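# Shelve the long cardboard box at the aisle's far end

## Task

Pick up the long cardboard box lying on the desk and set it down on a shelf (either side of the aisle) in the final shelving section at the aisle's far end. It must rest directly on the shelf board, not on top of a carton, must not overhang the shelf's front edge, and must not topple or be left tilted.

## Robot and tools

ROBOT. A Hello Robot Stretch 3 with a single arm. It has a two-wheeled differential base that cannot strafe, a lift riding up a mast, and a telescoping arm that reaches out to the robot's right. The wrist has yaw, pitch and roll, and ends in a two-finger gripper. To move the gripper along the robot's forward direction, drive the base. The base is 0.33 m long and 0.34 m wide with a rounded back. It pivots about the point between its drive wheels, 0.05 m behind the front edge. With the arm retracted and the wrist folded, a turn sweeps a circle of radius 0.28 m. An unfolded, level gripper reaches past that circle.

FRAMES. Base frame: origin on the floor between the drive wheels, x forward, y left, z up, in metres. hand_pose is the fingertip pinch point in this frame. With all wrist joints at zero, its x axis points up, its y axis back toward the mast, and its z axis toward the rear. Odometry frame: the base frame as it was at the scene's start. base_odometry counts only wheel rotation, so slip reads as travel. Heading is in rad, left positive.

move: runs one action. An action has base, joints or both, optionally with speeds, pace or contact_limits. The alternative is servos alone: "reboot" re-powers wrist or head servos that have shut off.
- base: one object holding exactly one key. translate_m is a straight drive in metres, forward positive, from -3 to 3. rotate_rad is a turn in place in radians, left positive, from -6.4 to 6.4. Both are offsets from where the base last reported itself.
- joints: one object of absolute targets by name. lift_m is 0 to 1.1 m. arm_m is extension, 0 to 0.52 m. wrist_yaw_rad is -1.345 to 4.42; 0 aims along the arm, positive swings toward the front. wrist_pitch_rad is -1.57 to 0.451; 0 is level, negative aims the tips down. wrist_roll_rad is -2.911 to 2.918; at 0 the fingers sit side by side. gripper_m is -0.089 to 0.179, higher is wider. The tip gap is the value minus about 0.007 near closed, or minus 0.025 wide open. head_pan_rad is -3.953 to 1.73; 0 faces forward, positive turns left, -1.57 faces along the arm. head_tilt_rad is -1.53 to 0.419; negative looks down.
- pace: "default" or "max". speeds: per-key top speeds up to the max speed. Top speeds at default/max are: translate 0.12/0.30 m/s, rotate 0.76/1.90 rad/s, lift 0.11/0.15 m/s, arm 0.14/0.40 m/s. The base is capped at 0.10 m/s and 0.63 rad/s unless three conditions hold: lift below 0.30, arm below 0.03, and wrist yaw above 2.54.
- contact_limits: a motor_effort percentage (1 to 100) at which the motion halts, given only next to its own command. Use arm_m (negative when retracting), translate_m or rotate_rad. lift_m takes {"down": n, "up": n}; values under about 12 may stop in free air. The base has no contact stop unless you give one.
- cameras: a list drawn from head_camera, nav_camera, wrist_camera or "all". blocking: leave it true to wait for rest. Set false to return within about 0.5 s; later moves then replace only the targets they name.
Actions end after 14 to 15 s at most. An unknown key makes a call invalid. An out-of-range value gets it refused. A refusal, or any stop you did not command, cancels the remaining move, wait and finished_scene calls in that reply.

wait(seconds 0 to 10, cameras): lets time pass and returns the state. stop(cameras): brakes all running motions, which then hold. zoom_image(camera, region [x0,y0,x1,y1] in pixels, at most 504x504): gives a close-up of that camera's latest image. read_manual: returns only licence text. finished_scene(scene): ends the scene for good. The box must stay placed without the robot's help.

RESULTS. "move" shows done or the worst status. base_status and joint_status can read done, moving, off_target (still pushing), contact_stop (that joint goes slack), time_out or torque_fault. on_its_own lists what happened without a command, such as slack joints or effort outside the rest range. joint_positions, hand_pose, and motor_effort (with peak in brackets; positive means toward higher values) are also given. lidar_m gives 12 ranges in 30-degree sectors counter-clockwise from straight ahead, taken at 0.17 m height; "-" means nothing seen or too close. wrist_depth_mm and head_depth_mm are 7x7 grids of median depth. turned_by_wheels and turned_by_imu report rotation since the last result; trust the IMU if they differ by more than 0.15. base_tilt shows forward and right lean in degrees. pictures lists the image order.

CAMERAS. head_camera images arrive rotated; turn them a quarter turn clockwise to view upright. nav_camera needs a quarter turn counterclockwise. Both follow head pan and tilt. wrist_camera rides on the gripper.

GRIPPER. To grasp, command a width below the object's width. To release, open at least 0.05 wider or fully. The reading does not prove a hold, so check with the cameras. A stall guard may loosen a hard squeeze; resend the value to regrip.

CAUTIONS. Before folding the wrist (yaw to 3.0) or unfolding it, put lift between 0.32 and 0.95, pitch at -0.4 and roll near 0. When folded, the lift may go down to 0.25. With yaw below -0.4, keep pitch at -0.5 or lower. Pushing with the gripper higher than about 0.45 m, or driving while snagged, can tip the robot; back off if base_tilt leans. Wrist and head have no contact stop and will shut off after sustained strain. Avoid dropping the box, releasing it while it moves, slamming or hitting things, and shoving hard. Loose objects may get brief external nudges.

Each tool is called after "Call:" as name(argument=value, ...) on one line, values as JSON.

## Session

Call:
move()

Call:
move(joints={"head_pan_rad":-1.57,"head_tilt_rad":-0.3}, cameras=["nav_camera","head_camera"])

Call:
move(joints={"head_pan_rad":1.57}, cameras=["nav_camera"])

Call:
move(joints={"head_pan_rad":-3.14}, cameras=["nav_camera"])

Scene clock: 0.00 s.
base_odometry: x=+0.000 y=+0.000 heading=+0.000
turned_by_wheels: +0.000
turned_by_imu: +0.000
base_tilt: forward=-0.9 right=-1.3
lidar_m: 1.29 1.34 1.83 2.04 2.58 2.42 2.34 1.58 1.38 1.11 1.85 1.35
head_depth_mm: 1265 1268 1262 1258 1255 1251 1253 / 1259 1261 1257 1251 1246 1253 1241 / 1247 1254 1253 1242 1248 1241 1236 / 1252 1247 1246 1236 1242 1233 1235 / 1241 1240 1239 1237 1231 1235 1227 / 1235 1235 1233 1228 1230 1225 1222 / 1233 1230 1228 1222 1221 1219 1216
base_status: not commanded
joint_positions: lift_m=+0.551 arm_m=+0.000 wrist_yaw_rad=+3.023 wrist_pitch_rad=-0.521 wrist_roll_rad=+0.000 gripper_m=+0.037 head_pan_rad=+0.000 head_tilt_rad=-0.004
joint_status: not commanded
measured_speeds: all 0
motor_effort: left_wheel=-0.4 right_wheel=+1.4 lift_m=+37.7 arm_m=-1.3 wrist_yaw_rad=-1.1 wrist_pitch_rad=+3.0 wrist_roll_rad=-0.3 gripper_m=-0.3 head_pan_rad=+0.7 head_tilt_rad=+4.3
hand_pose: x=+0.0037 y=+0.0638 z=+0.5411 quat_wxyz=(+0.223, +0.693, +0.142, +0.671) (m; base frame)
wrist_depth_mm: - 145 - - - - - / - 157 - - - - - / - 185 - - - - - / 972 916 259 985 - - - / 832 833 143 798 841 860 880 / 742 741 130 733 717 752 756 / 672 644 426 680 654 675 673
pictures: head_camera (sideways), nav_camera (sideways), wrist_camera
camera_calibration:
head_camera: T_world_to_cam=[[0.00693419, 0.0292481, -0.999548, 1.3261], [0.0438859, 0.9986, 0.0295248, -0.0357552], [0.999012, -0.0440708, 0.0056409, -0.0569506], [0, 0, 0, 1]] pos_world=[0.049268, -0.00559072, 1.32688]
nav_camera: T_world_to_cam=[[-0.0143336, 0.0489388, 0.998699, -1.25811], [0.0462546, -0.9977, 0.0495537, -0.0112749], [0.998827, 0.0469047, 0.012037, -0.0719993], [0, 0, 0, 1]] pos_world=[0.054403, 0.0536987, 1.2579]
wrist_camera: T_world_to_cam=[[0.994449, -0.102342, 0.0244281, -0.015997], [-0.0520485, -0.680263, -0.731117, 0.460931], [0.0914414, 0.725788, -0.681814, 0.486222], [0, 0, 0, 1]] pos_world=[-0.00456193, -0.0409769, 0.668898]

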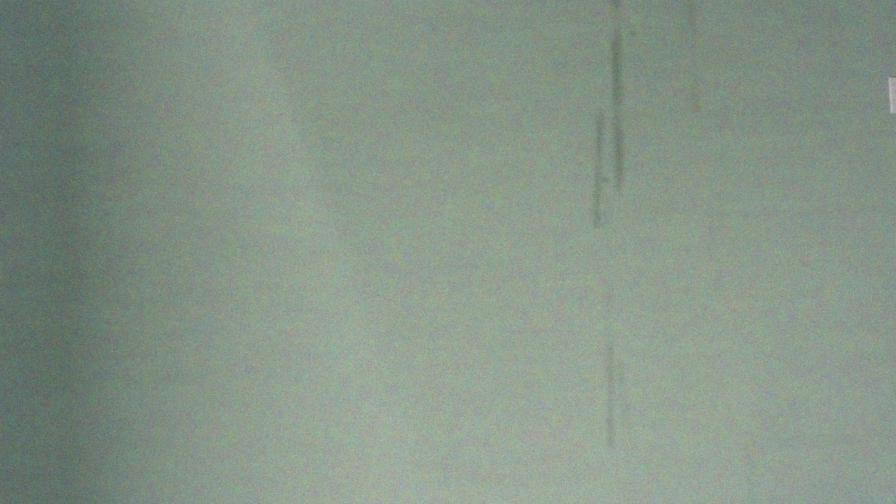

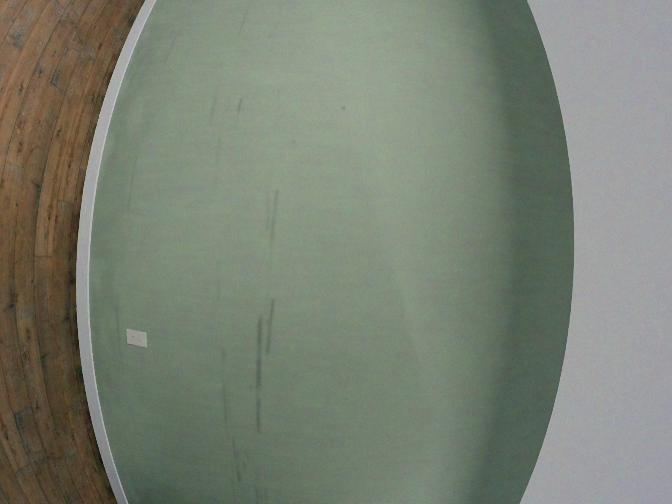

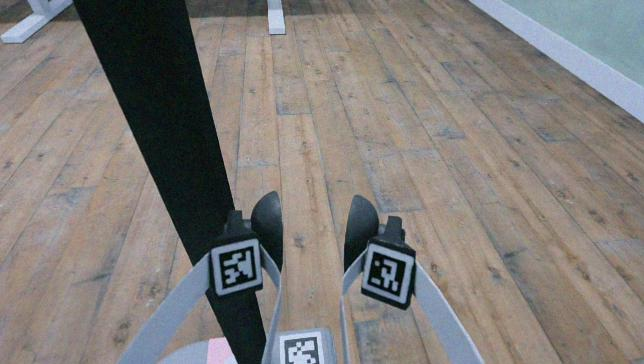

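Scene clock: 1.27 s.
move: done
base_odometry: x=+0.000 y=+0.000 heading=+0.000
turned_by_wheels: +0.000
turned_by_imu: +0.000
base_tilt: forward=-0.9 right=-1.2
lidar_m: 1.30 1.34 1.83 2.04 2.58 2.43 2.33 1.59 1.39 1.11 1.85 1.35
head_depth_mm: 2558 2035 2165 2081 2185 1936 1496 / 2615 2690 2827 2941 2596 1927 1498 / 953 1005 1063 1120 1201 1283 1374 / 946 997 1045 1108 1176 1243 1336 / 936 985 1037 1101 1166 1243 1329 / 929 977 1027 1088 1164 1249 1383 / 2448 2608 2794 2939 2739 1951 1530
base_status: not commanded
joint_positions: lift_m=+0.551 arm_m=+0.000 wrist_yaw_rad=+3.023 wrist_pitch_rad=-0.521 wrist_roll_rad=+0.000 gripper_m=+0.037 head_pan_rad=-1.589 head_tilt_rad=-0.298
joint_status: all done
measured_speeds: all 0
motor_effort: left_wheel=-0.6(1.0) right_wheel=+1.7(2.0) lift_m=+42.9(42.9) arm_m=-2.8(2.9) wrist_yaw_rad=-1.0(1.1) wrist_pitch_rad=+2.8(3.1) wrist_roll_rad=-0.5(0.8) gripper_m=+0.5(1.4) head_pan_rad=-3.0(4.7) head_tilt_rad=-2.1(5.4)
hand_pose: x=+0.0037 y=+0.0638 z=+0.5411 quat_wxyz=(+0.223, +0.693, +0.142, +0.671) (m; base frame)
wrist_depth_mm: - 145 - - - - - / - 157 - - - - - / - 184 - - - - - / 948 913 259 - - - - / 836 851 143 807 842 855 874 / 727 734 130 723 716 762 752 / 668 642 424 683 656 672 675
pictures: head_camera (sideways), nav_camera (sideways)
camera_calibration:
head_camera: T_world_to_cam=[[0.0344802, 0.282739, -0.958577, 1.27219], [0.997489, -0.0690999, 0.0154984, -0.0233604], [-0.0618556, -0.956705, -0.284412, 0.327092], [0, 0, 0, 1]] pos_world=[-0.000331187, -0.0483814, 1.31288]
nav_camera: T_world_to_cam=[[0.0437411, -0.276798, 0.959932, -1.20765], [-0.998618, -0.0401201, 0.0339352, 0.0155174], [0.0291194, -0.96009, -0.278171, 0.311698], [0, 0, 0, 1]] pos_world=[0.0592432, -0.0343934, 1.24544]

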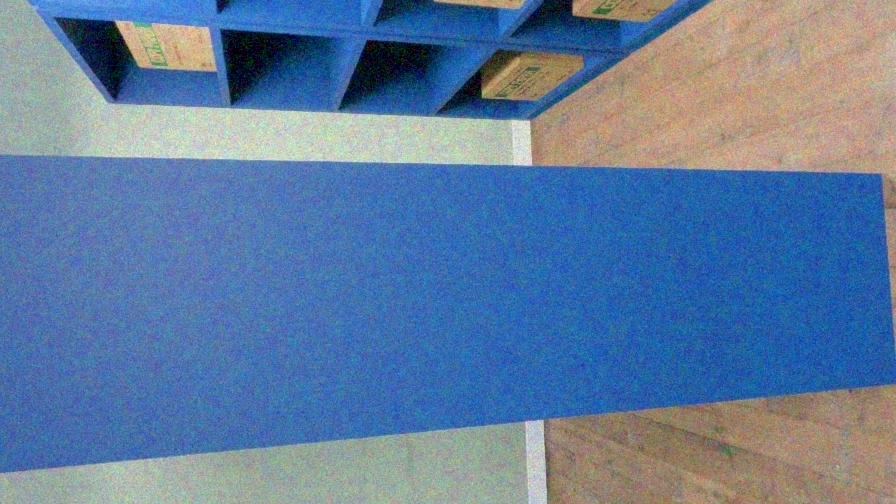

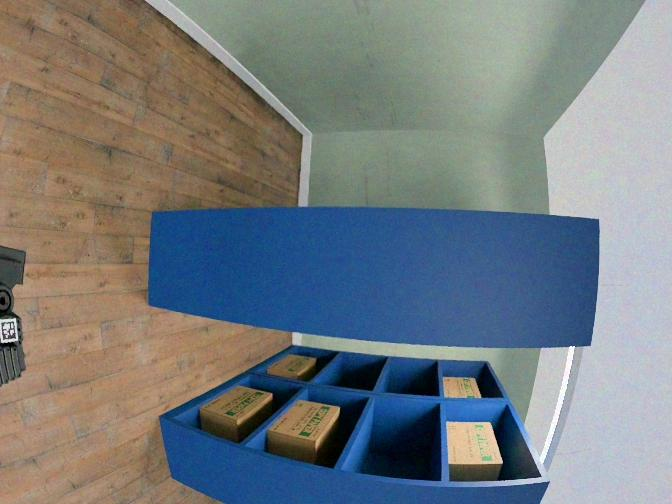

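Scene clock: 3.07 s.
move: done
base_odometry: x=+0.000 y=+0.000 heading=+0.000
turned_by_wheels: +0.000
turned_by_imu: +0.000
base_tilt: forward=-0.9 right=-1.2
lidar_m: 1.29 1.34 1.83 2.04 2.58 2.41 2.34 1.59 1.38 1.11 1.86 1.34
head_depth_mm: 2158 2273 2382 2542 2616 1920 1504 / 2148 2255 2393 2533 2613 1926 1505 / 2156 2256 2362 2530 2604 1928 1507 / 2142 2251 2365 2347 2569 1937 1502 / 2136 2239 2397 2377 2611 1942 1516 / 2139 2246 2353 2384 2594 1953 1515 / 2131 2247 2343 2405 2598 1952 1520
base_status: not commanded
joint_positions: lift_m=+0.551 arm_m=+0.000 wrist_yaw_rad=+3.023 wrist_pitch_rad=-0.521 wrist_roll_rad=+0.000 gripper_m=+0.037 head_pan_rad=+1.598 head_tilt_rad=-0.299
joint_status: all done
measured_speeds: all 0
motor_effort: left_wheel=-0.2(1.0) right_wheel=+1.7(1.8) lift_m=+44.2(44.3) arm_m=-4.4(4.7) wrist_yaw_rad=-0.8(1.2) wrist_pitch_rad=+2.9(3.1) wrist_roll_rad=-0.3(0.6) gripper_m=+0.7(1.3) head_pan_rad=+1.5(4.8) head_tilt_rad=-1.4(3.0)
hand_pose: x=+0.0037 y=+0.0638 z=+0.5411 quat_wxyz=(+0.223, +0.693, +0.142, +0.671) (m; base frame)
wrist_depth_mm: - 145 - - - - - / - 158 - - - - - / - 185 - - - - - / 974 904 259 - 998 - - / 838 845 143 822 833 853 870 / 734 734 130 734 714 756 769 / 674 645 428 682 651 669 668
pictures: nav_camera (sideways)
camera_calibration:
nav_camera: T_world_to_cam=[[-0.0564316, 0.275495, 0.959645, -1.20658], [0.995736, 0.0857822, 0.0339275, 0.00329334], [-0.0729735, 0.957467, -0.279161, 0.313647], [0, 0, 0, 1]] pos_world=[-0.0484806, 0.0318181, 1.24533]

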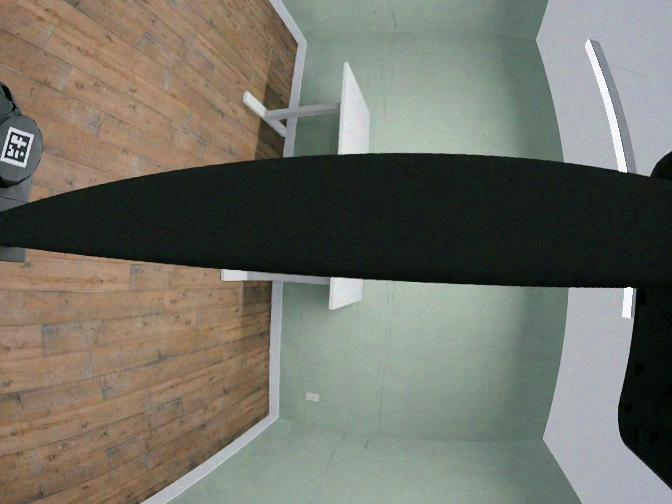

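Scene clock: 5.37 s.
move: done
base_odometry: x=+0.000 y=+0.000 heading=+0.000
turned_by_wheels: +0.000
turned_by_imu: +0.000
base_tilt: forward=-0.9 right=-1.2
lidar_m: 1.29 1.34 1.83 2.04 2.59 2.42 2.34 1.58 1.39 1.11 1.85 1.35
head_depth_mm: 2071 2174 2289 2439 2535 1920 1500 / 2051 2151 2269 2404 2497 1938 1504 / 2040 2114 2250 2357 2501 1932 1506 / 2020 2127 2249 2367 2490 1942 1504 / 2015 2121 2224 2342 2476 1950 1513 / 1983 2081 2196 2329 2437 1960 1517 / 1977 2084 2170 2308 2429 1945 1521
base_status: not commanded
joint_positions: lift_m=+0.551 arm_m=+0.000 wrist_yaw_rad=+3.023 wrist_pitch_rad=-0.521 wrist_roll_rad=+0.000 gripper_m=+0.037 head_pan_rad=-3.183 head_tilt_rad=-0.300
joint_status: all done
measured_speeds: all 0
motor_effort: left_wheel=-0.8(0.9) right_wheel=+1.7(2.0) lift_m=+43.1(44.2) arm_m=-6.7(7.1) wrist_yaw_rad=-0.6(1.1) wrist_pitch_rad=+3.0(3.1) wrist_roll_rad=-0.3(0.7) gripper_m=+0.9(1.1) head_pan_rad=-0.6(4.8) head_tilt_rad=-2.2(3.0)
hand_pose: x=+0.0037 y=+0.0638 z=+0.5411 quat_wxyz=(+0.223, +0.693, +0.142, +0.671) (m; base frame)
wrist_depth_mm: - 145 - - - - - / - 157 - - - - - / - 185 - - - - - / 970 922 260 989 - 994 - / 846 839 143 806 829 861 877 / 745 741 130 738 713 757 759 / 662 644 424 676 656 669 677
pictures: nav_camera (sideways)
camera_calibration:
nav_camera: T_world_to_cam=[[-0.279317, -0.0373919, 0.959471, -1.20502], [-0.0175928, 0.999273, 0.0338216, 0.00960203], [-0.960038, -0.00743282, -0.279771, 0.319819], [0, 0, 0, 1]] pos_world=[-0.0293742, -0.0522759, 1.24533]

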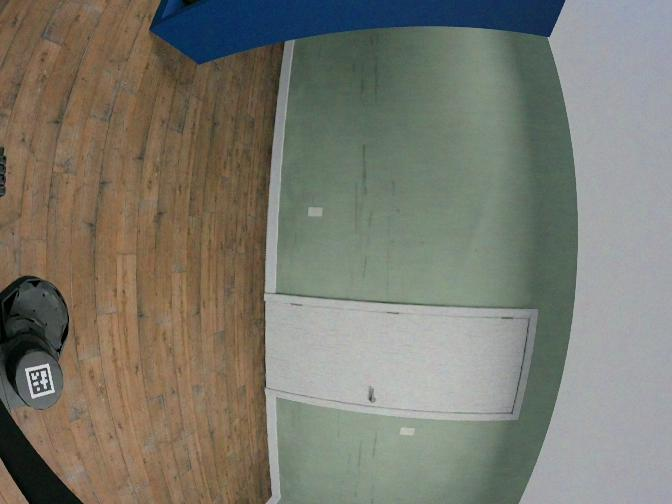

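Call:
move(base={"rotate_rad":3.1416}, joints={"head_pan_rad":-1.57,"head_tilt_rad":-0.35}, pace="max", cameras=["nav_camera","head_camera"])

Scene clock: 15.97 s.
move: done
base_odometry: x=+0.000 y=+0.000 heading=+3.141
turned_by_wheels: +3.141
turned_by_imu: +3.126
base_tilt: forward=-0.9 right=-1.2
lidar_m: 2.34 1.60 1.39 1.11 1.86 1.35 1.30 1.34 1.81 2.04 2.37 2.43
head_depth_mm: 2148 2286 2424 2608 2458 1818 1434 / 2126 2269 2409 2587 2457 1813 1429 / 2132 2255 2431 2566 2460 1818 1444 / 2114 2244 2393 2517 2351 1822 1444 / 2113 2229 2375 2540 2467 1823 1449 / 2095 2223 2352 2533 2493 1827 1455 / 2081 2217 2340 2174 2492 1848 1454
base_status: done
joint_positions: lift_m=+0.551 arm_m=+0.000 wrist_yaw_rad=+3.023 wrist_pitch_rad=-0.521 wrist_roll_rad=+0.000 gripper_m=+0.037 head_pan_rad=-1.568 head_tilt_rad=-0.350
joint_status: all done
measured_speeds: all 0
motor_effort: left_wheel=-7.2(12.1) right_wheel=+9.5(13.5) lift_m=+42.9(43.9) arm_m=-20.4(21.3) wrist_yaw_rad=-0.2(1.4) wrist_pitch_rad=+3.1(3.1) wrist_roll_rad=-0.4(0.8) gripper_m=+0.0(1.1) head_pan_rad=-3.3(4.5) head_tilt_rad=-1.8(4.1)
hand_pose: x=+0.0037 y=+0.0638 z=+0.5411 quat_wxyz=(+0.223, +0.693, +0.142, +0.671) (m; base frame)
wrist_depth_mm: - 145 - - - - - / - 157 - - - - - / - 185 - - - - - / 964 910 259 978 - - - / 838 853 143 806 833 868 860 / 735 740 130 733 713 754 762 / 670 641 426 683 652 680 672
pictures: head_camera (sideways), nav_camera (sideways)
camera_calibration:
head_camera: T_world_to_cam=[[0.0281483, 0.332938, -0.942529, 1.25124], [0.998759, -0.0481134, 0.0128321, -0.0198846], [-0.0410759, -0.941721, -0.333879, 0.391403], [0, 0, 0, 1]] pos_world=[0.000716902, -0.0489487, 1.31026]
nav_camera: T_world_to_cam=[[0.0499095, -0.32536, 0.944272, -1.18719], [-0.997506, -0.0634759, 0.0308518, 0.0194723], [0.0499006, -0.943457, -0.327716, 0.376103], [0, 0, 0, 1]] pos_world=[0.0599079, -0.0301904, 1.24368]

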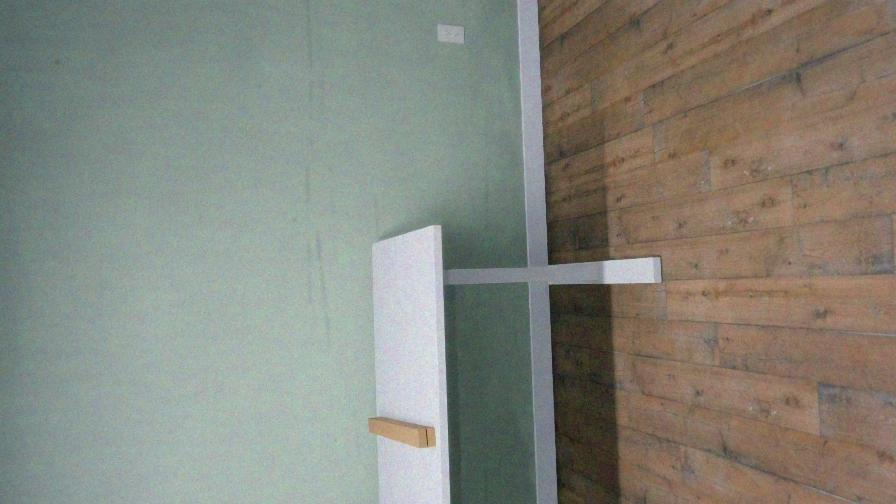

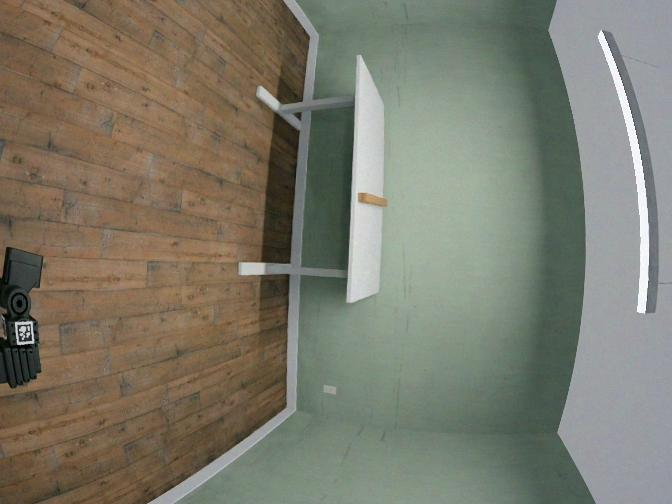

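Call:
move(base={"rotate_rad":-1.176}, pace="max")

Call:
move(base={"translate_m":1.2}, joints={"lift_m":0.9,"wrist_pitch_rad":-0.4}, pace="max")

Call:
move(base={"rotate_rad":1.176}, joints={"wrist_yaw_rad":0,"head_pan_rad":-1.57,"head_tilt_rad":-0.6,"gripper_m":0.179}, pace="max", cameras=["all"])

Scene clock: 22.27 s.
move: done
base_odometry: x=+0.000 y=+0.000 heading=+1.966
turned_by_wheels: -1.176
turned_by_imu: -1.169
base_tilt: forward=-0.9 right=-1.2
lidar_m: 2.37 2.53 2.33 2.37 1.64 1.11 1.12 1.41 1.30 1.31 1.63 2.04
head_depth_mm: 1050 1106 1176 1246 1335 1428 1434 / 1083 1144 1216 1300 1382 1485 1437 / 1114 1182 1260 1344 1441 1568 1440 / 1157 1226 1305 1400 1509 1632 1443 / 1203 1279 1362 1462 1575 1698 1453 / 1246 1324 1424 1530 1655 1758 1454 / 1291 1379 1481 1603 1748 1830 1453
base_status: done
joint_positions: lift_m=+0.551 arm_m=+0.000 wrist_yaw_rad=+3.023 wrist_pitch_rad=-0.521 wrist_roll_rad=+0.000 gripper_m=+0.037 head_pan_rad=-1.570 head_tilt_rad=-0.350
joint_status: not commanded
measured_speeds: all 0
motor_effort: left_wheel=+5.9(11.1) right_wheel=-5.8(10.5) lift_m=+42.2(43.1) arm_m=-21.1(21.1) wrist_yaw_rad=-1.0(1.2) wrist_pitch_rad=+2.9(3.2) wrist_roll_rad=-0.4(0.5) gripper_m=+0.0(1.2) head_pan_rad=-3.5(4.2) head_tilt_rad=-1.1(2.6)
hand_pose: x=+0.0037 y=+0.0638 z=+0.5411 quat_wxyz=(+0.223, +0.693, +0.142, +0.671) (m; base frame)
wrist_depth_mm: - 145 - - - - - / - 157 - - - - - / - 185 - - - - - / 989 915 259 - - - - / 826 833 143 807 842 869 878 / 750 736 129 726 725 765 761 / 667 641 424 679 657 668 671
pictures: none

Scene clock: 35.23 s.
move: done
base_odometry: x=-0.462 y=+1.108 heading=+1.966
turned_by_wheels: +0.000
turned_by_imu: +0.005
base_tilt: forward=-0.9 right=-1.2
lidar_m: 1.25 1.20 1.87 1.90 2.39 2.23 2.23 1.90 1.74 1.76 1.03 1.39
head_depth_mm: 1423 1507 1595 1692 1802 1806 1435 / 1465 1550 1637 1749 1872 1823 1438 / 1515 1611 1700 1822 1952 1820 1433 / 1568 1669 1791 1910 2045 1821 1444 / 1626 1731 1849 1983 2146 1829 1447 / 1685 1805 1926 2073 2206 1836 1447 / 1763 1865 1983 2095 2160 1833 1457
base_status: done
joint_positions: lift_m=+0.900 arm_m=+0.000 wrist_yaw_rad=+3.023 wrist_pitch_rad=-0.419 wrist_roll_rad=+0.000 gripper_m=+0.037 head_pan_rad=-1.570 head_tilt_rad=-0.350
joint_status: all done
measured_speeds: all 0
motor_effort: left_wheel=+1.2(10.2) right_wheel=+5.6(11.2) lift_m=+14.6(50.3) arm_m=-2.9(21.4) wrist_yaw_rad=-0.2(1.5) wrist_pitch_rad=+3.9(8.9) wrist_roll_rad=+0.0(1.1) gripper_m=+0.6(1.3) head_pan_rad=-3.2(4.0) head_tilt_rad=+0.3(1.9)
hand_pose: x=+0.0053 y=+0.0777 z=+0.9124 quat_wxyz=(+0.188, +0.699, +0.106, +0.682) (m; base frame)
wrist_depth_mm: - 141 - - - - - / - 152 - - - - - / - 168 - - - - - / - 192 - - - - - / - - 142 150 - - - / - - 131 - - - - / - - 326 - - - -
pictures: none

Scene clock: 38.07 s.
move: done
base_odometry: x=-0.462 y=+1.108 heading=+3.141
turned_by_wheels: +1.176
turned_by_imu: +1.170
base_tilt: forward=-0.8 right=-1.2
lidar_m: 1.86 1.94 2.30 2.23 2.30 1.81 1.74 1.81 1.03 1.39 1.20 1.95
head_depth_mm: 1164 1290 1349 946 1271 1527 - / 1162 1289 1350 951 1574 460 - / 1158 1278 1353 950 808 290 - / 1150 1270 1354 909 767 290 321 / 1146 1261 1330 942 811 1379 1226 / 1137 1258 1327 954 812 1419 1225 / 1128 1254 1324 953 814 1442 1217
base_status: done
joint_positions: lift_m=+0.900 arm_m=+0.000 wrist_yaw_rad=+0.002 wrist_pitch_rad=-0.419 wrist_roll_rad=+0.000 gripper_m=+0.179 head_pan_rad=-1.570 head_tilt_rad=-0.599
joint_status: all done
measured_speeds: all 0
motor_effort: left_wheel=-6.5(11.4) right_wheel=+9.1(14.1) lift_m=+14.6(15.2) arm_m=-1.7(2.8) wrist_yaw_rad=-1.8(6.3) wrist_pitch_rad=+3.8(4.0) wrist_roll_rad=-0.1(0.7) gripper_m=-0.5(85.5) head_pan_rad=-2.8(4.0) head_tilt_rad=-4.6(6.1)
hand_pose: x=-0.0211 y=-0.3692 z=+0.9124 quat_wxyz=(+0.692, +0.148, -0.691, -0.147) (m; base frame)
wrist_depth_mm: - - - - - - - / - - - 615 - - - / - - - 451 - - - / - - - - - - - / - - - - - 142 - / 117 - - - - 122 - / - - - - - - 112
pictures: head_camera (sideways), nav_camera (sideways), wrist_camera
camera_calibration:
head_camera: T_world_to_cam=[[0.0288664, 0.55484, -0.831456, 1.10644], [0.998637, -0.0521843, -0.000152598, -0.00299728], [-0.0434736, -0.830319, -0.555591, 0.679885], [0, 0, 0, 1]] pos_world=[0.000611399, -0.049531, 1.29769]
nav_camera: T_world_to_cam=[[0.0493218, -0.548119, 0.834945, -1.04455], [-0.997653, -0.0667959, 0.0150835, 0.039988], [0.0475033, -0.833729, -0.550127, 0.66549], [0, 0, 0, 1]] pos_world=[0.0598003, -0.0150292, 1.23764]
wrist_camera: T_world_to_cam=[[-0.999544, -0.0153997, 0.0259868, -0.0561962], [-0.0300126, 0.603748, -0.79661, 0.970862], [-0.00342187, -0.797026, -0.603935, 0.420666], [0, 0, 0, 1]] pos_world=[-0.025593, -0.25174, 1.02891]

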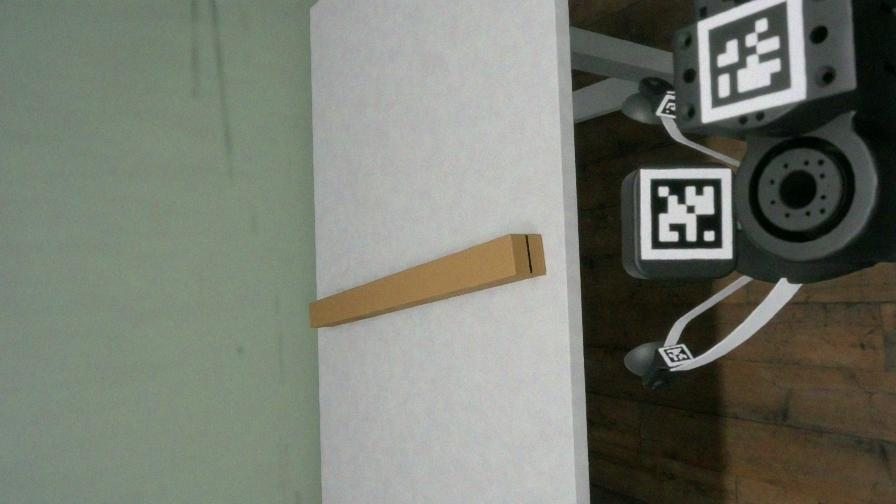

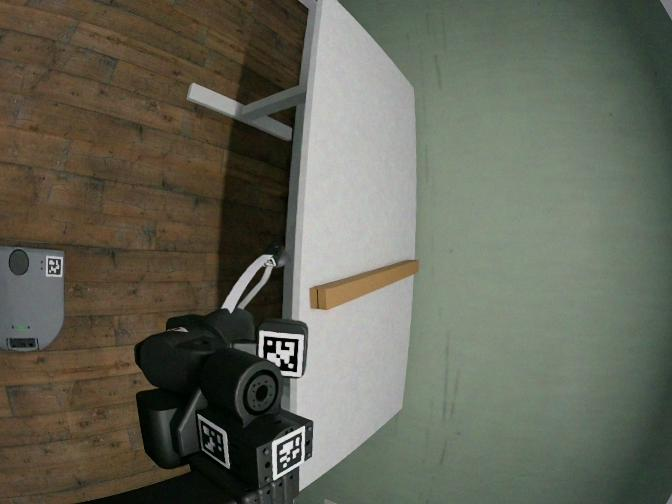

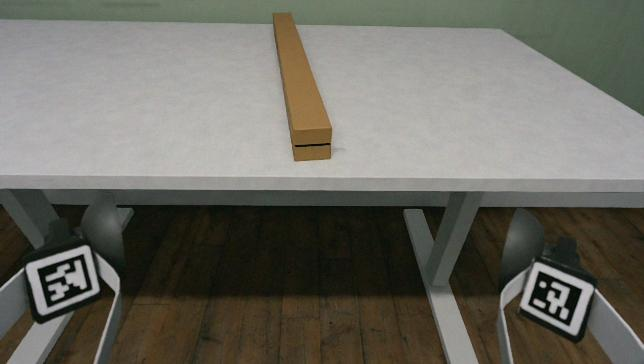

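Call:
move(base={"rotate_rad":-0.7})

Call:
move(base={"translate_m":0.13})

Call:
move(base={"rotate_rad":0.7})

Call:
move(base={"translate_m":-0.1}, joints={"arm_m":0.35,"wrist_yaw_rad":0.145}, cameras=["all"])

Scene clock: 45.40 s.
move: done
base_odometry: x=-0.462 y=+1.108 heading=+2.442
turned_by_wheels: -0.700
turned_by_imu: -0.695
base_tilt: forward=-0.9 right=-1.2
lidar_m: 1.20 1.87 1.88 2.31 4.05 2.23 1.94 1.75 1.75 1.04 1.03 1.39
head_depth_mm: 1628 1760 1899 2038 1773 1521 - / 1766 1908 2086 2192 1775 460 - / 1733 1938 2166 2303 1768 290 - / 1576 1748 1945 2034 1770 289 321 / 1455 1587 1744 951 1779 1370 1221 / 1338 1462 1564 948 1352 1413 1215 / 1248 1347 1358 952 813 1447 1223
base_status: done
joint_positions: lift_m=+0.900 arm_m=+0.000 wrist_yaw_rad=+0.001 wrist_pitch_rad=-0.419 wrist_roll_rad=+0.000 gripper_m=+0.179 head_pan_rad=-1.570 head_tilt_rad=-0.600
joint_status: not commanded
measured_speeds: all 0
motor_effort: left_wheel=+5.0(11.3) right_wheel=-6.1(9.8) lift_m=+15.4(15.8) arm_m=-4.3(4.3) wrist_yaw_rad=-2.0(2.7) wrist_pitch_rad=+3.9(4.0) wrist_roll_rad=-0.5(0.6) gripper_m=+0.3(1.8) head_pan_rad=-3.1(3.6) head_tilt_rad=-3.6(4.6)
hand_pose: x=-0.0212 y=-0.3692 z=+0.9124 quat_wxyz=(+0.692, +0.148, -0.691, -0.147) (m; base frame)
wrist_depth_mm: - - - - - - - / - - - - - - - / - - - - - - - / - - - - - - - / - - - - - 143 - / 117 - - - - 123 - / - - - - - - 111
pictures: none

Scene clock: 47.83 s.
move: done
base_odometry: x=-0.561 y=+1.191 heading=+2.441
turned_by_wheels: +0.000
turned_by_imu: +0.001
base_tilt: forward=-0.8 right=-1.2
lidar_m: 1.07 1.77 1.79 2.19 4.14 2.32 2.05 1.84 1.85 1.01 1.31 1.31
head_depth_mm: 1718 1860 2017 2122 1770 1520 - / 1788 1984 2181 2286 1776 459 - / 1626 1815 2051 2021 1763 290 - / 1494 1640 1823 947 1715 290 321 / 1358 1485 1605 948 1325 1406 1225 / 1256 1365 1348 953 756 1412 1226 / 1174 1266 1307 952 730 1414 1218
base_status: done
joint_positions: lift_m=+0.900 arm_m=+0.000 wrist_yaw_rad=+0.001 wrist_pitch_rad=-0.419 wrist_roll_rad=+0.000 gripper_m=+0.179 head_pan_rad=-1.570 head_tilt_rad=-0.600
joint_status: not commanded
measured_speeds: all 0
motor_effort: left_wheel=+3.0(9.6) right_wheel=+5.8(9.7) lift_m=+15.3(16.0) arm_m=-7.5(7.5) wrist_yaw_rad=-1.7(2.3) wrist_pitch_rad=+3.8(4.0) wrist_roll_rad=-0.2(0.8) gripper_m=+0.0(1.3) head_pan_rad=-3.2(3.6) head_tilt_rad=-4.0(4.8)
hand_pose: x=-0.0212 y=-0.3692 z=+0.9124 quat_wxyz=(+0.692, +0.148, -0.691, -0.147) (m; base frame)
wrist_depth_mm: - - - - - - - / - - - - - - - / - - - - - - - / - - - - - - - / 330 - - - - 143 - / 117 - - - - 123 - / - - - - - - 112
pictures: none

Scene clock: 50.07 s.
move: done
base_odometry: x=-0.561 y=+1.191 heading=+3.141
turned_by_wheels: +0.700
turned_by_imu: +0.697
base_tilt: forward=-0.9 right=-1.2
lidar_m: 1.77 1.84 2.39 2.32 2.38 1.91 1.84 1.87 1.01 1.31 1.07 1.83
head_depth_mm: 1097 1211 1293 947 754 1483 - / 1092 1208 1279 948 755 459 - / 1085 1199 1275 910 708 290 - / 1078 1195 1274 920 732 289 321 / 1072 1185 1266 948 732 1402 1215 / 1072 1180 1268 949 733 1410 1226 / 1066 1171 1260 951 732 1452 1222
base_status: done
joint_positions: lift_m=+0.900 arm_m=+0.000 wrist_yaw_rad=+0.001 wrist_pitch_rad=-0.419 wrist_roll_rad=+0.000 gripper_m=+0.179 head_pan_rad=-1.570 head_tilt_rad=-0.600
joint_status: not commanded
measured_speeds: all 0
motor_effort: left_wheel=-6.8(11.5) right_wheel=+9.4(13.8) lift_m=+15.9(16.1) arm_m=-11.2(11.3) wrist_yaw_rad=-2.3(2.5) wrist_pitch_rad=+3.7(3.9) wrist_roll_rad=+0.2(0.8) gripper_m=+0.9(1.3) head_pan_rad=-2.1(3.7) head_tilt_rad=-4.5(4.6)
hand_pose: x=-0.0212 y=-0.3692 z=+0.9124 quat_wxyz=(+0.692, +0.148, -0.691, -0.147) (m; base frame)
wrist_depth_mm: - - - - - - - / - - - 590 - - - / - - - - 413 - - / - - - - 384 - - / - - - - - 138 - / 117 - - - - 122 - / - - - - - - 112
pictures: none

Scene clock: 53.83 s.
move: done
base_odometry: x=-0.461 y=+1.191 heading=+3.141
turned_by_wheels: +0.000
turned_by_imu: +0.000
base_tilt: forward=-0.8 right=-1.2
lidar_m: 1.87 1.94 2.39 2.31 2.37 1.81 1.74 1.80 0.96 1.30 1.14 1.84
head_depth_mm: 1099 1208 1294 340 - 1337 1198 / 1091 1212 1269 357 730 1439 1217 / 1083 1199 473 485 730 1445 1220 / 1075 1188 577 502 708 1448 1219 / 1074 1192 1267 873 731 1450 1223 / 1074 1179 1267 950 729 1453 1219 / 1061 1173 1262 944 731 1443 1225
base_status: done
joint_positions: lift_m=+0.900 arm_m=+0.350 wrist_yaw_rad=+0.143 wrist_pitch_rad=-0.419 wrist_roll_rad=+0.000 gripper_m=+0.179 head_pan_rad=-1.570 head_tilt_rad=-0.600
joint_status: all done
measured_speeds: all 0
motor_effort: left_wheel=-3.5(10.6) right_wheel=-2.4(7.4) lift_m=+16.1(16.8) arm_m=+21.5(24.1) wrist_yaw_rad=+1.9(3.5) wrist_pitch_rad=+3.8(3.9) wrist_roll_rad=+0.1(0.8) gripper_m=+0.7(1.5) head_pan_rad=-2.9(3.6) head_tilt_rad=-3.7(5.1)
hand_pose: x=+0.0105 y=-0.7169 z=+0.9124 quat_wxyz=(+0.701, +0.196, -0.679, -0.098) (m; base frame)
wrist_depth_mm: - - - - - - - / - - - - - - - / - - - 427 - - - / - - - 342 - - - / - - - 285 - 138 - / 117 - - 245 - 122 112 / - - - 214 - - 109
pictures: head_camera (sideways), nav_camera (sideways), wrist_camera
camera_calibration:
head_camera: T_world_to_cam=[[0.0288117, 0.555443, -0.831055, 1.10581], [0.998639, -0.0521539, -0.000235873, -0.00288281], [-0.0434738, -0.829918, -0.556189, 0.680707], [0, 0, 0, 1]] pos_world=[0.0006116, -0.0494327, 1.29759]
nav_camera: T_world_to_cam=[[0.0492679, -0.548794, 0.834504, -1.04401], [-0.997655, -0.0667769, 0.0149857, 0.0401097], [0.0475015, -0.833286, -0.550797, 0.666328], [0, 0, 0, 1]] pos_world=[0.0598004, -0.0150268, 1.23764]
wrist_camera: T_world_to_cam=[[-0.987405, -0.156079, 0.0259151, -0.130873], [-0.114721, 0.593489, -0.796624, 1.17529], [0.108956, -0.789563, -0.603919, 0.147799], [0, 0, 0, 1]] pos_world=[-0.0104989, -0.60125, 1.02891]

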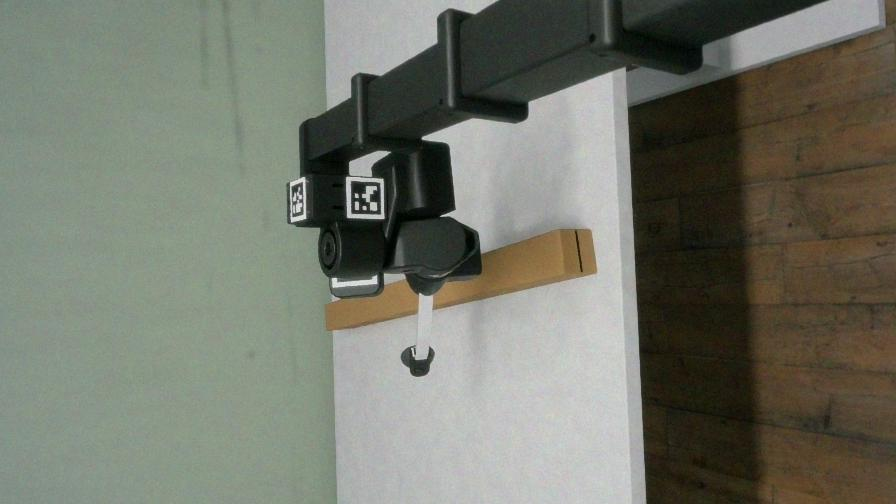

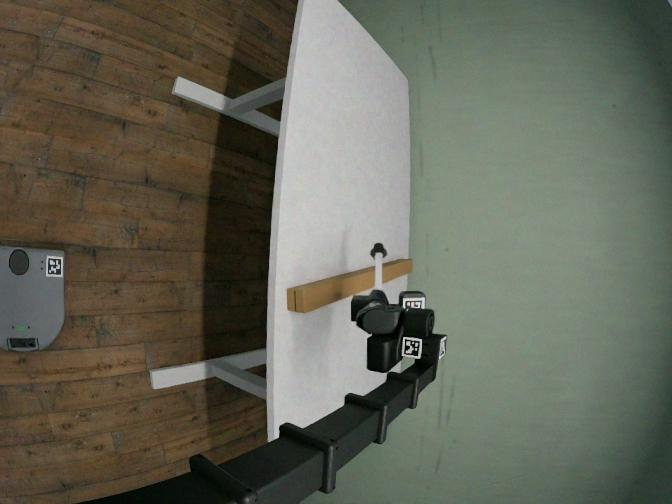

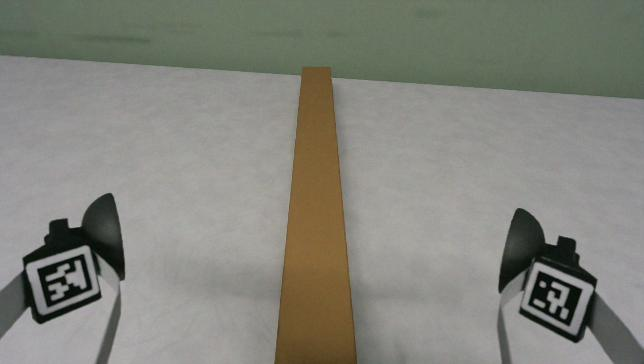

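Call:
move(joints={"arm_m":0.495})

Call:
move(joints={"lift_m":0.786}, contact_limits={"lift_m":{"down":16}}, cameras=["all"])

Scene clock: 57.47 s.
move: done
base_odometry: x=-0.461 y=+1.191 heading=+3.141
turned_by_wheels: +0.000
turned_by_imu: +0.000
base_tilt: forward=-0.9 right=-1.2
lidar_m: 1.87 1.95 2.39 2.31 2.37 1.81 1.74 1.80 0.96 1.31 1.14 1.83
head_depth_mm: 1099 1213 1293 336 - 1339 1191 / 1092 1208 1200 353 731 1453 1221 / 1085 1184 592 946 730 1451 1221 / 1080 1189 616 899 706 1445 1221 / 1072 1181 1265 938 732 1447 1216 / 1067 1176 1271 948 732 1448 1220 / 1063 1173 1266 951 733 1447 1223
base_status: not commanded
joint_positions: lift_m=+0.900 arm_m=+0.495 wrist_yaw_rad=+0.143 wrist_pitch_rad=-0.419 wrist_roll_rad=+0.000 gripper_m=+0.179 head_pan_rad=-1.570 head_tilt_rad=-0.600
joint_status: all done
measured_speeds: all 0
motor_effort: left_wheel=-3.0(4.1) right_wheel=-2.5(2.5) lift_m=+16.6(17.0) arm_m=+22.0(23.4) wrist_yaw_rad=+1.7(1.8) wrist_pitch_rad=+3.7(3.9) wrist_roll_rad=-0.4(0.5) gripper_m=+0.5(1.5) head_pan_rad=-2.1(3.4) head_tilt_rad=-2.5(4.7)
hand_pose: x=+0.0105 y=-0.8619 z=+0.9124 quat_wxyz=(+0.701, +0.196, -0.679, -0.098) (m; base frame)
wrist_depth_mm: - - - - - - - / - - - - - - - / - - - 424 - - - / - - - 341 - - - / - - - 286 - 138 - / 117 - 242 245 - 122 112 / - - 213 215 - - 109
pictures: none

Scene clock: 59.33 s.
move: done
base_odometry: x=-0.461 y=+1.191 heading=+3.141
turned_by_wheels: +0.000
turned_by_imu: +0.000
base_tilt: forward=-0.9 right=-1.2
lidar_m: 1.87 1.94 2.39 2.31 2.37 1.82 1.74 1.80 0.96 1.30 1.14 1.83
head_depth_mm: 1100 1209 1285 946 754 321 288 / 1092 1204 1288 945 412 348 1159 / 1092 1199 1272 645 731 1445 1219 / 1081 1192 1273 681 706 1445 1218 / 1074 1186 1279 907 731 1443 1215 / 1067 1178 1273 945 731 1454 1221 / 1059 1167 1262 953 732 1444 1217
base_status: not commanded
joint_positions: lift_m=+0.786 arm_m=+0.495 wrist_yaw_rad=+0.143 wrist_pitch_rad=-0.419 wrist_roll_rad=+0.000 gripper_m=+0.179 head_pan_rad=-1.570 head_tilt_rad=-0.600
joint_status: all done
measured_speeds: all 0
motor_effort: left_wheel=-3.4(3.9) right_wheel=-2.1(2.6) lift_m=+15.0(23.5) arm_m=+21.1(22.1) wrist_yaw_rad=+1.2(2.1) wrist_pitch_rad=+3.8(4.0) wrist_roll_rad=+0.3(0.7) gripper_m=+0.5(1.5) head_pan_rad=-2.6(3.1) head_tilt_rad=-3.0(4.0)
contact_limits: lift_m down 16 (down: maximum 72; up: maximum 65)
hand_pose: x=+0.0105 y=-0.8619 z=+0.7984 quat_wxyz=(+0.701, +0.196, -0.679, -0.098) (m; base frame)
wrist_depth_mm: - - - 372 - - - / - - - 252 - - - / - - 181 191 - - - / - - 153 153 - - - / 140 194 128 137 198 187 196 / 117 162 110 161 171 123 164 / 145 150 - 142 149 143 112
pictures: head_camera (sideways), nav_camera (sideways), wrist_camera
camera_calibration:
head_camera: T_world_to_cam=[[0.0288117, 0.555443, -0.831055, 1.10581], [0.998639, -0.0521539, -0.000235873, -0.00288281], [-0.0434738, -0.829918, -0.556189, 0.680707], [0, 0, 0, 1]] pos_world=[0.0006116, -0.0494327, 1.29759]
nav_camera: T_world_to_cam=[[0.0492679, -0.548794, 0.834504, -1.04401], [-0.997655, -0.0667769, 0.0149857, 0.0401097], [0.0475015, -0.833286, -0.550797, 0.666328], [0, 0, 0, 1]] pos_world=[0.0598004, -0.0150268, 1.23764]
wrist_camera: T_world_to_cam=[[-0.987405, -0.156079, 0.0259151, -0.15055], [-0.114721, 0.593489, -0.796624, 1.17053], [0.108956, -0.789563, -0.603919, -0.0355342], [0, 0, 0, 1]] pos_world=[-0.0104989, -0.74625, 0.914913]

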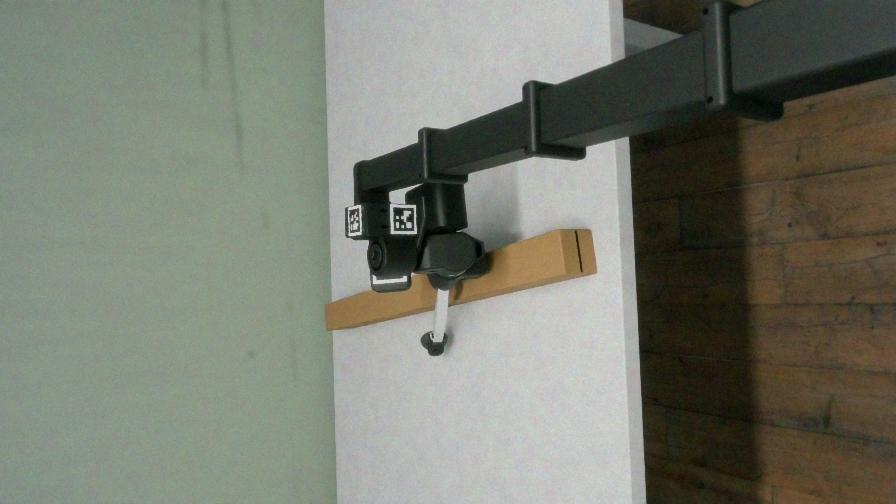

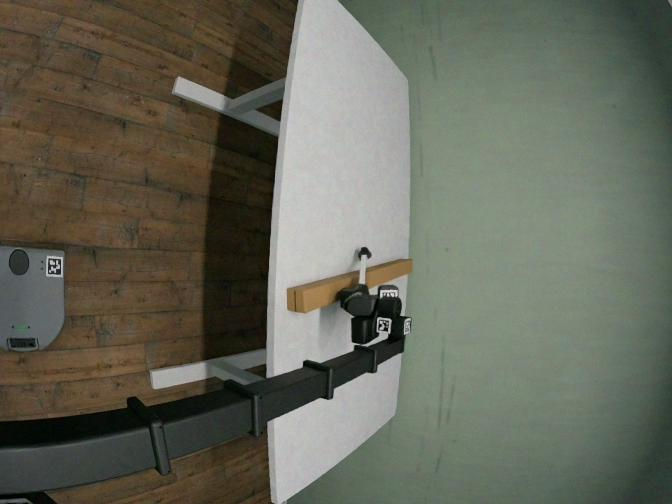

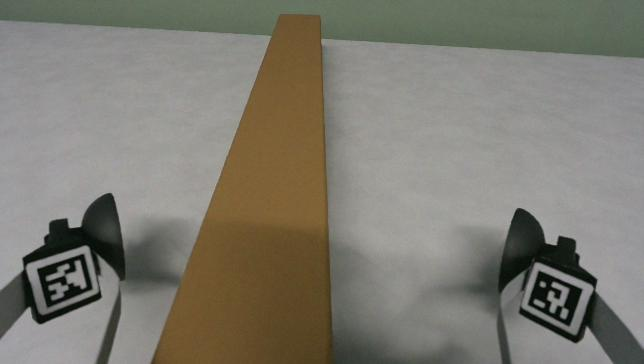

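Call:
move(base={"translate_m":0.02})

Call:
move(joints={"gripper_m":0.02})

Call:
move(joints={"lift_m":0.86}, cameras=["wrist_camera","head_camera"])

Scene clock: 62.13 s.
move: done
base_odometry: x=-0.481 y=+1.191 heading=+3.141
turned_by_wheels: +0.000
turned_by_imu: +0.000
base_tilt: forward=-0.9 right=-1.1
lidar_m: 1.85 1.92 2.39 2.31 2.39 1.84 1.76 1.82 0.97 1.30 1.12 1.83
head_depth_mm: 1097 1212 1290 943 754 321 289 / 1090 1204 1290 945 413 349 1161 / 1084 1198 1275 644 732 1452 1216 / 1077 1191 1273 681 708 1449 1220 / 1074 1184 1270 908 730 1442 1220 / 1067 1177 1271 949 733 1446 1220 / 1064 1172 1260 949 731 1455 1220
base_status: done
joint_positions: lift_m=+0.786 arm_m=+0.495 wrist_yaw_rad=+0.143 wrist_pitch_rad=-0.419 wrist_roll_rad=+0.000 gripper_m=+0.179 head_pan_rad=-1.570 head_tilt_rad=-0.600
joint_status: not commanded
measured_speeds: all 0
motor_effort: left_wheel=+1.7(6.7) right_wheel=+5.6(10.2) lift_m=+15.5(15.5) arm_m=+19.9(20.5) wrist_yaw_rad=+0.8(2.1) wrist_pitch_rad=+3.8(3.9) wrist_roll_rad=-0.2(0.8) gripper_m=+0.4(1.4) head_pan_rad=-2.4(3.1) head_tilt_rad=-2.9(3.6)
contact_limits: lift_m down 16 (down: maximum 72; up: maximum 65)
hand_pose: x=+0.0105 y=-0.8619 z=+0.7984 quat_wxyz=(+0.701, +0.196, -0.679, -0.098) (m; base frame)
wrist_depth_mm: - - - 346 - - - / - - - 252 - - - / - - - 191 - - - / - - - 155 - - - / 140 194 189 129 193 187 196 / 117 163 163 111 171 124 164 / 146 147 - 100 146 143 112
pictures: none

Scene clock: 64.27 s.
move: done
base_odometry: x=-0.481 y=+1.191 heading=+3.141
turned_by_wheels: +0.000
turned_by_imu: +0.000
base_tilt: forward=-0.8 right=-1.2
lidar_m: 1.85 1.93 2.39 2.31 2.38 1.83 1.76 1.82 0.97 1.31 1.13 1.84
head_depth_mm: 1097 1215 1289 945 755 320 289 / 1092 1209 1285 947 412 350 1165 / 1085 1197 1278 613 730 1446 1217 / 1080 1192 1271 684 709 1440 1220 / 1078 1185 1278 935 731 1444 1226 / 1064 1177 1272 947 733 1445 1219 / 1064 1168 1259 947 731 1444 1216
base_status: not commanded
joint_positions: lift_m=+0.786 arm_m=+0.495 wrist_yaw_rad=+0.144 wrist_pitch_rad=-0.413 wrist_roll_rad=+0.000 gripper_m=+0.022 head_pan_rad=-1.570 head_tilt_rad=-0.600
joint_status: all done
measured_speeds: all 0
motor_effort: left_wheel=+1.9(2.3) right_wheel=+5.1(5.7) lift_m=+15.0(15.9) arm_m=+18.9(19.9) wrist_yaw_rad=+0.9(1.6) wrist_pitch_rad=+2.3(3.9) wrist_roll_rad=+0.0(0.8) gripper_m=-28.1(97.1) head_pan_rad=-3.3(3.3) head_tilt_rad=-2.1(3.9)
contact_limits: lift_m down 16 (down: maximum 72; up: maximum 65)
hand_pose: x=+0.0108 y=-0.8627 z=+0.7999 quat_wxyz=(+0.701, +0.195, -0.679, -0.095) (m; base frame)
wrist_depth_mm: - - - 355 - - - / - - - 262 - - - / - - - 196 - - - / - - - 158 - - - / 194 191 146 131 151 197 199 / 168 122 115 110 128 169 175 / - 149 - 99 148 101 153
pictures: none

Scene clock: 65.77 s.
move: done
base_odometry: x=-0.481 y=+1.191 heading=+3.141
turned_by_wheels: +0.000
turned_by_imu: +0.000
base_tilt: forward=-0.9 right=-1.2
lidar_m: 1.85 1.92 2.39 2.32 2.38 1.83 1.76 1.83 0.97 1.31 1.12 1.83
head_depth_mm: 1098 1213 1290 946 314 - 1195 / 1092 1206 1278 399 340 1412 1218 / 1083 1196 616 910 729 1445 1214 / 1076 1195 636 697 708 1442 1212 / 1075 1185 1261 908 730 1446 1218 / 1067 1179 1271 951 730 1449 1216 / 1060 1173 1261 949 732 1444 1218
base_status: not commanded
joint_positions: lift_m=+0.860 arm_m=+0.495 wrist_yaw_rad=+0.144 wrist_pitch_rad=-0.421 wrist_roll_rad=+0.000 gripper_m=+0.024 head_pan_rad=-1.570 head_tilt_rad=-0.600
joint_status: all done
measured_speeds: all 0
motor_effort: left_wheel=+1.7(2.4) right_wheel=+5.3(5.7) lift_m=+43.3(49.1) arm_m=+17.9(19.0) wrist_yaw_rad=+0.3(0.7) wrist_pitch_rad=+4.3(4.4) wrist_roll_rad=+0.1(0.7) gripper_m=-10.1(28.2) head_pan_rad=-2.1(3.1) head_tilt_rad=-3.3(4.1)
hand_pose: x=+0.0107 y=-0.8617 z=+0.8720 quat_wxyz=(+0.701, +0.197, -0.679, -0.098) (m; base frame)
wrist_depth_mm: - - - - - - - / - - - 275 - - - / - - - 207 - - - / - - - 165 - - - / - - 142 134 - - - / - - 117 114 128 - - / - - - 102 - - -
pictures: head_camera (sideways), wrist_camera
camera_calibration:
head_camera: T_world_to_cam=[[0.0288117, 0.555443, -0.831055, 1.10581], [0.998639, -0.0521539, -0.000235873, -0.00288281], [-0.0434738, -0.829918, -0.556189, 0.680707], [0, 0, 0, 1]] pos_world=[0.0006116, -0.0494327, 1.29759]
wrist_camera: T_world_to_cam=[[-0.987174, -0.157454, 0.026372, -0.153844], [-0.11612, 0.594799, -0.795444, 1.22913], [0.10956, -0.788304, -0.605453, 0.011492], [0, 0, 0, 1]] pos_world=[-0.0104028, -0.746248, 0.988718]

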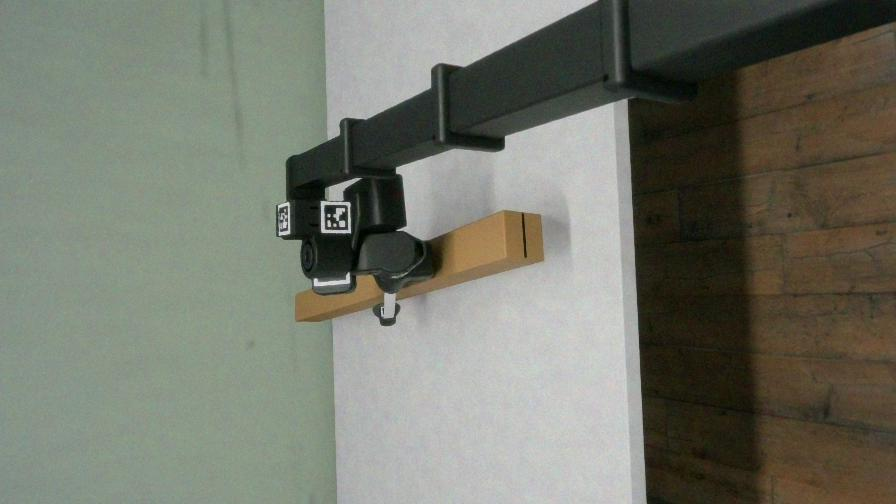

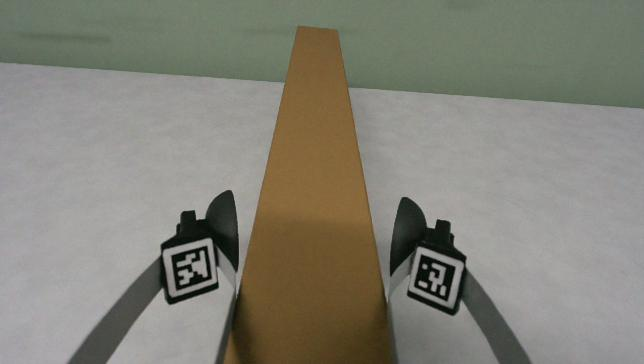

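Call:
move(joints={"arm_m":0.1,"wrist_yaw_rad":1.571,"lift_m":0.9}, speeds={"wrist_yaw_rad":0.8})

Call:
move(base={"rotate_rad":1.571}, joints={"head_pan_rad":-0.15,"head_tilt_rad":-0.25}, cameras=["all"])

Scene clock: 73.03 s.
move: done
base_odometry: x=-0.481 y=+1.191 heading=+3.141
turned_by_wheels: +0.000
turned_by_imu: +0.001
base_tilt: forward=-0.8 right=-1.2
lidar_m: 1.85 1.92 2.39 2.32 2.38 1.83 1.76 1.82 0.97 1.30 1.13 1.83
head_depth_mm: 1096 1213 1294 944 - 1347 1170 / 1090 1207 1284 948 - 1447 366 / 1087 1202 1276 952 - 304 366 / 1082 1196 1270 947 732 306 360 / 1072 1185 1266 944 732 317 353 / 1066 1178 1270 950 732 302 350 / 1064 1175 1266 949 733 385 354
base_status: not commanded
joint_positions: lift_m=+0.900 arm_m=+0.100 wrist_yaw_rad=+1.569 wrist_pitch_rad=-0.422 wrist_roll_rad=+0.000 gripper_m=+0.024 head_pan_rad=-1.570 head_tilt_rad=-0.600
joint_status: all done
measured_speeds: all 0
motor_effort: left_wheel=+1.4(2.5) right_wheel=+5.5(5.9) lift_m=+35.8(48.1) arm_m=-20.9(22.6) wrist_yaw_rad=+1.5(3.9) wrist_pitch_rad=+4.3(4.3) wrist_roll_rad=+0.1(0.7) gripper_m=-9.6(10.9) head_pan_rad=-2.0(3.1) head_tilt_rad=-2.5(3.7)
hand_pose: x=+0.2026 y=-0.2455 z=+0.9119 quat_wxyz=(+0.594, +0.593, -0.384, +0.384) (m; base frame)
wrist_depth_mm: - - - - - - - / - - - 298 - - - / - - - 212 - - - / - - - 166 - - - / - - 146 135 156 - - / - 123 117 114 128 - 342 / - - - 102 - - -
pictures: none

Scene clock: 76.63 s.
move: done
base_odometry: x=-0.481 y=+1.191 heading=-1.571
turned_by_wheels: +1.571
turned_by_imu: +1.563
base_tilt: forward=-0.9 right=-1.2
lidar_m: 2.31 2.37 1.84 1.76 1.82 0.97 1.31 1.13 1.83 1.85 1.92 2.39
head_depth_mm: 3094 3394 3447 3567 2937 2040 489 / 3252 - - - 2927 2038 1519 / 2984 2192 2299 2391 2501 2061 1593 / 2802 2116 2213 2349 2456 2075 1574 / 2933 3652 3817 - 2999 2061 1590 / 2924 3681 3838 - 3014 2087 1594 / 2700 2341 2097 2181 2281 2085 1591
base_status: done
joint_positions: lift_m=+0.900 arm_m=+0.100 wrist_yaw_rad=+1.569 wrist_pitch_rad=-0.422 wrist_roll_rad=+0.000 gripper_m=+0.024 head_pan_rad=-0.141 head_tilt_rad=-0.251
joint_status: all done
measured_speeds: all 0
motor_effort: left_wheel=-7.8(12.3) right_wheel=+9.5(14.8) lift_m=+26.5(36.1) arm_m=-20.6(21.3) wrist_yaw_rad=+1.0(1.8) wrist_pitch_rad=+4.2(4.3) wrist_roll_rad=+0.2(0.7) gripper_m=-10.2(10.7) head_pan_rad=-3.1(4.9) head_tilt_rad=+5.6(6.8)
hand_pose: x=+0.2026 y=-0.2454 z=+0.9119 quat_wxyz=(+0.594, +0.593, -0.384, +0.384) (m; base frame)
wrist_depth_mm: - - - - - - - / - - - 299 - - - / - - - 212 - - - / - - - 165 - - - / - - 146 134 156 - - / - 123 117 114 128 - - / - - - 102 - - -
pictures: head_camera (sideways), nav_camera (sideways), wrist_camera
camera_calibration:
head_camera: T_world_to_cam=[[-0.231567, 0.0623416, -0.970819, 1.28976], [0.189392, 0.981739, 0.0178675, -0.0215257], [0.954205, -0.179728, -0.239145, 0.262058], [0, 0, 0, 1]] pos_world=[0.0526867, -0.0121741, 1.31518]
nav_camera: T_world_to_cam=[[0.235227, 0.0160628, 0.971808, -1.22429], [-0.0836058, -0.995823, 0.0366966, 0.00632514], [0.968338, -0.0898808, -0.232902, 0.247049], [0, 0, 0, 1]] pos_world=[0.049288, 0.0481692, 1.24708]
wrist_camera: T_world_to_cam=[[0.0124843, -0.999575, 0.0263264, -0.277528], [-0.605753, -0.0285077, -0.795142, 0.862471], [0.795555, -0.00602047, -0.605852, 0.553808], [0, 0, 0, 1]] pos_world=[0.0853242, -0.249489, 1.02862]

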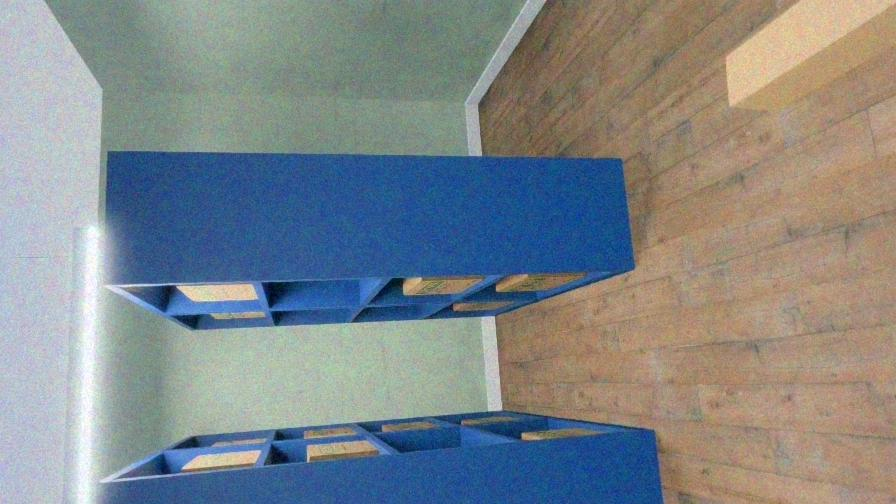

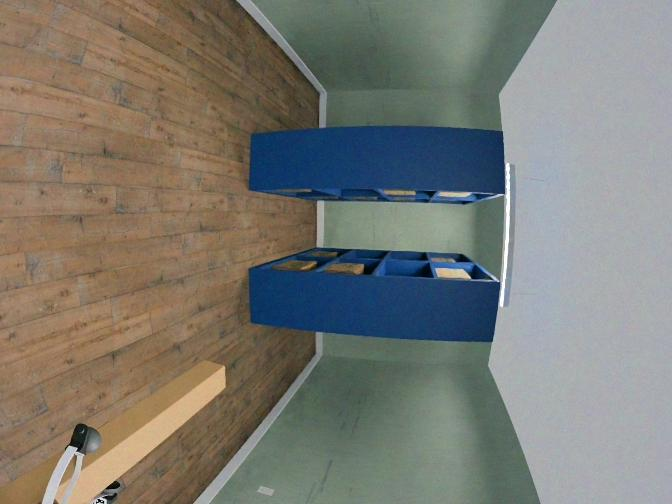

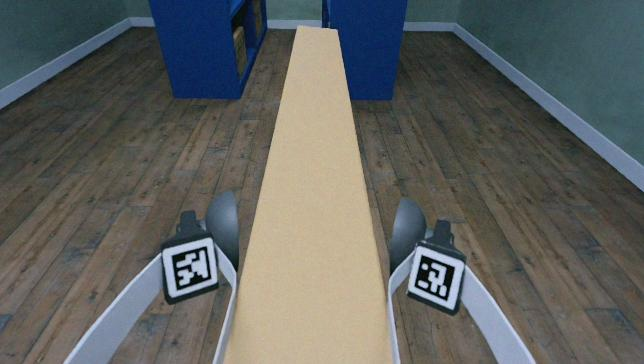

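Call:
zoom_image(camera="head_camera", region=[100, 120, 600, 480])

Scaled by 1.008 from the camera's 896x504 image, which has a finer 1280x720 frame.

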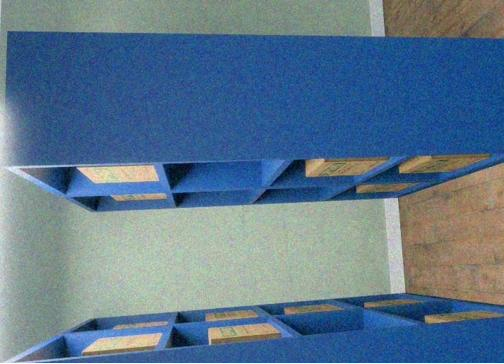

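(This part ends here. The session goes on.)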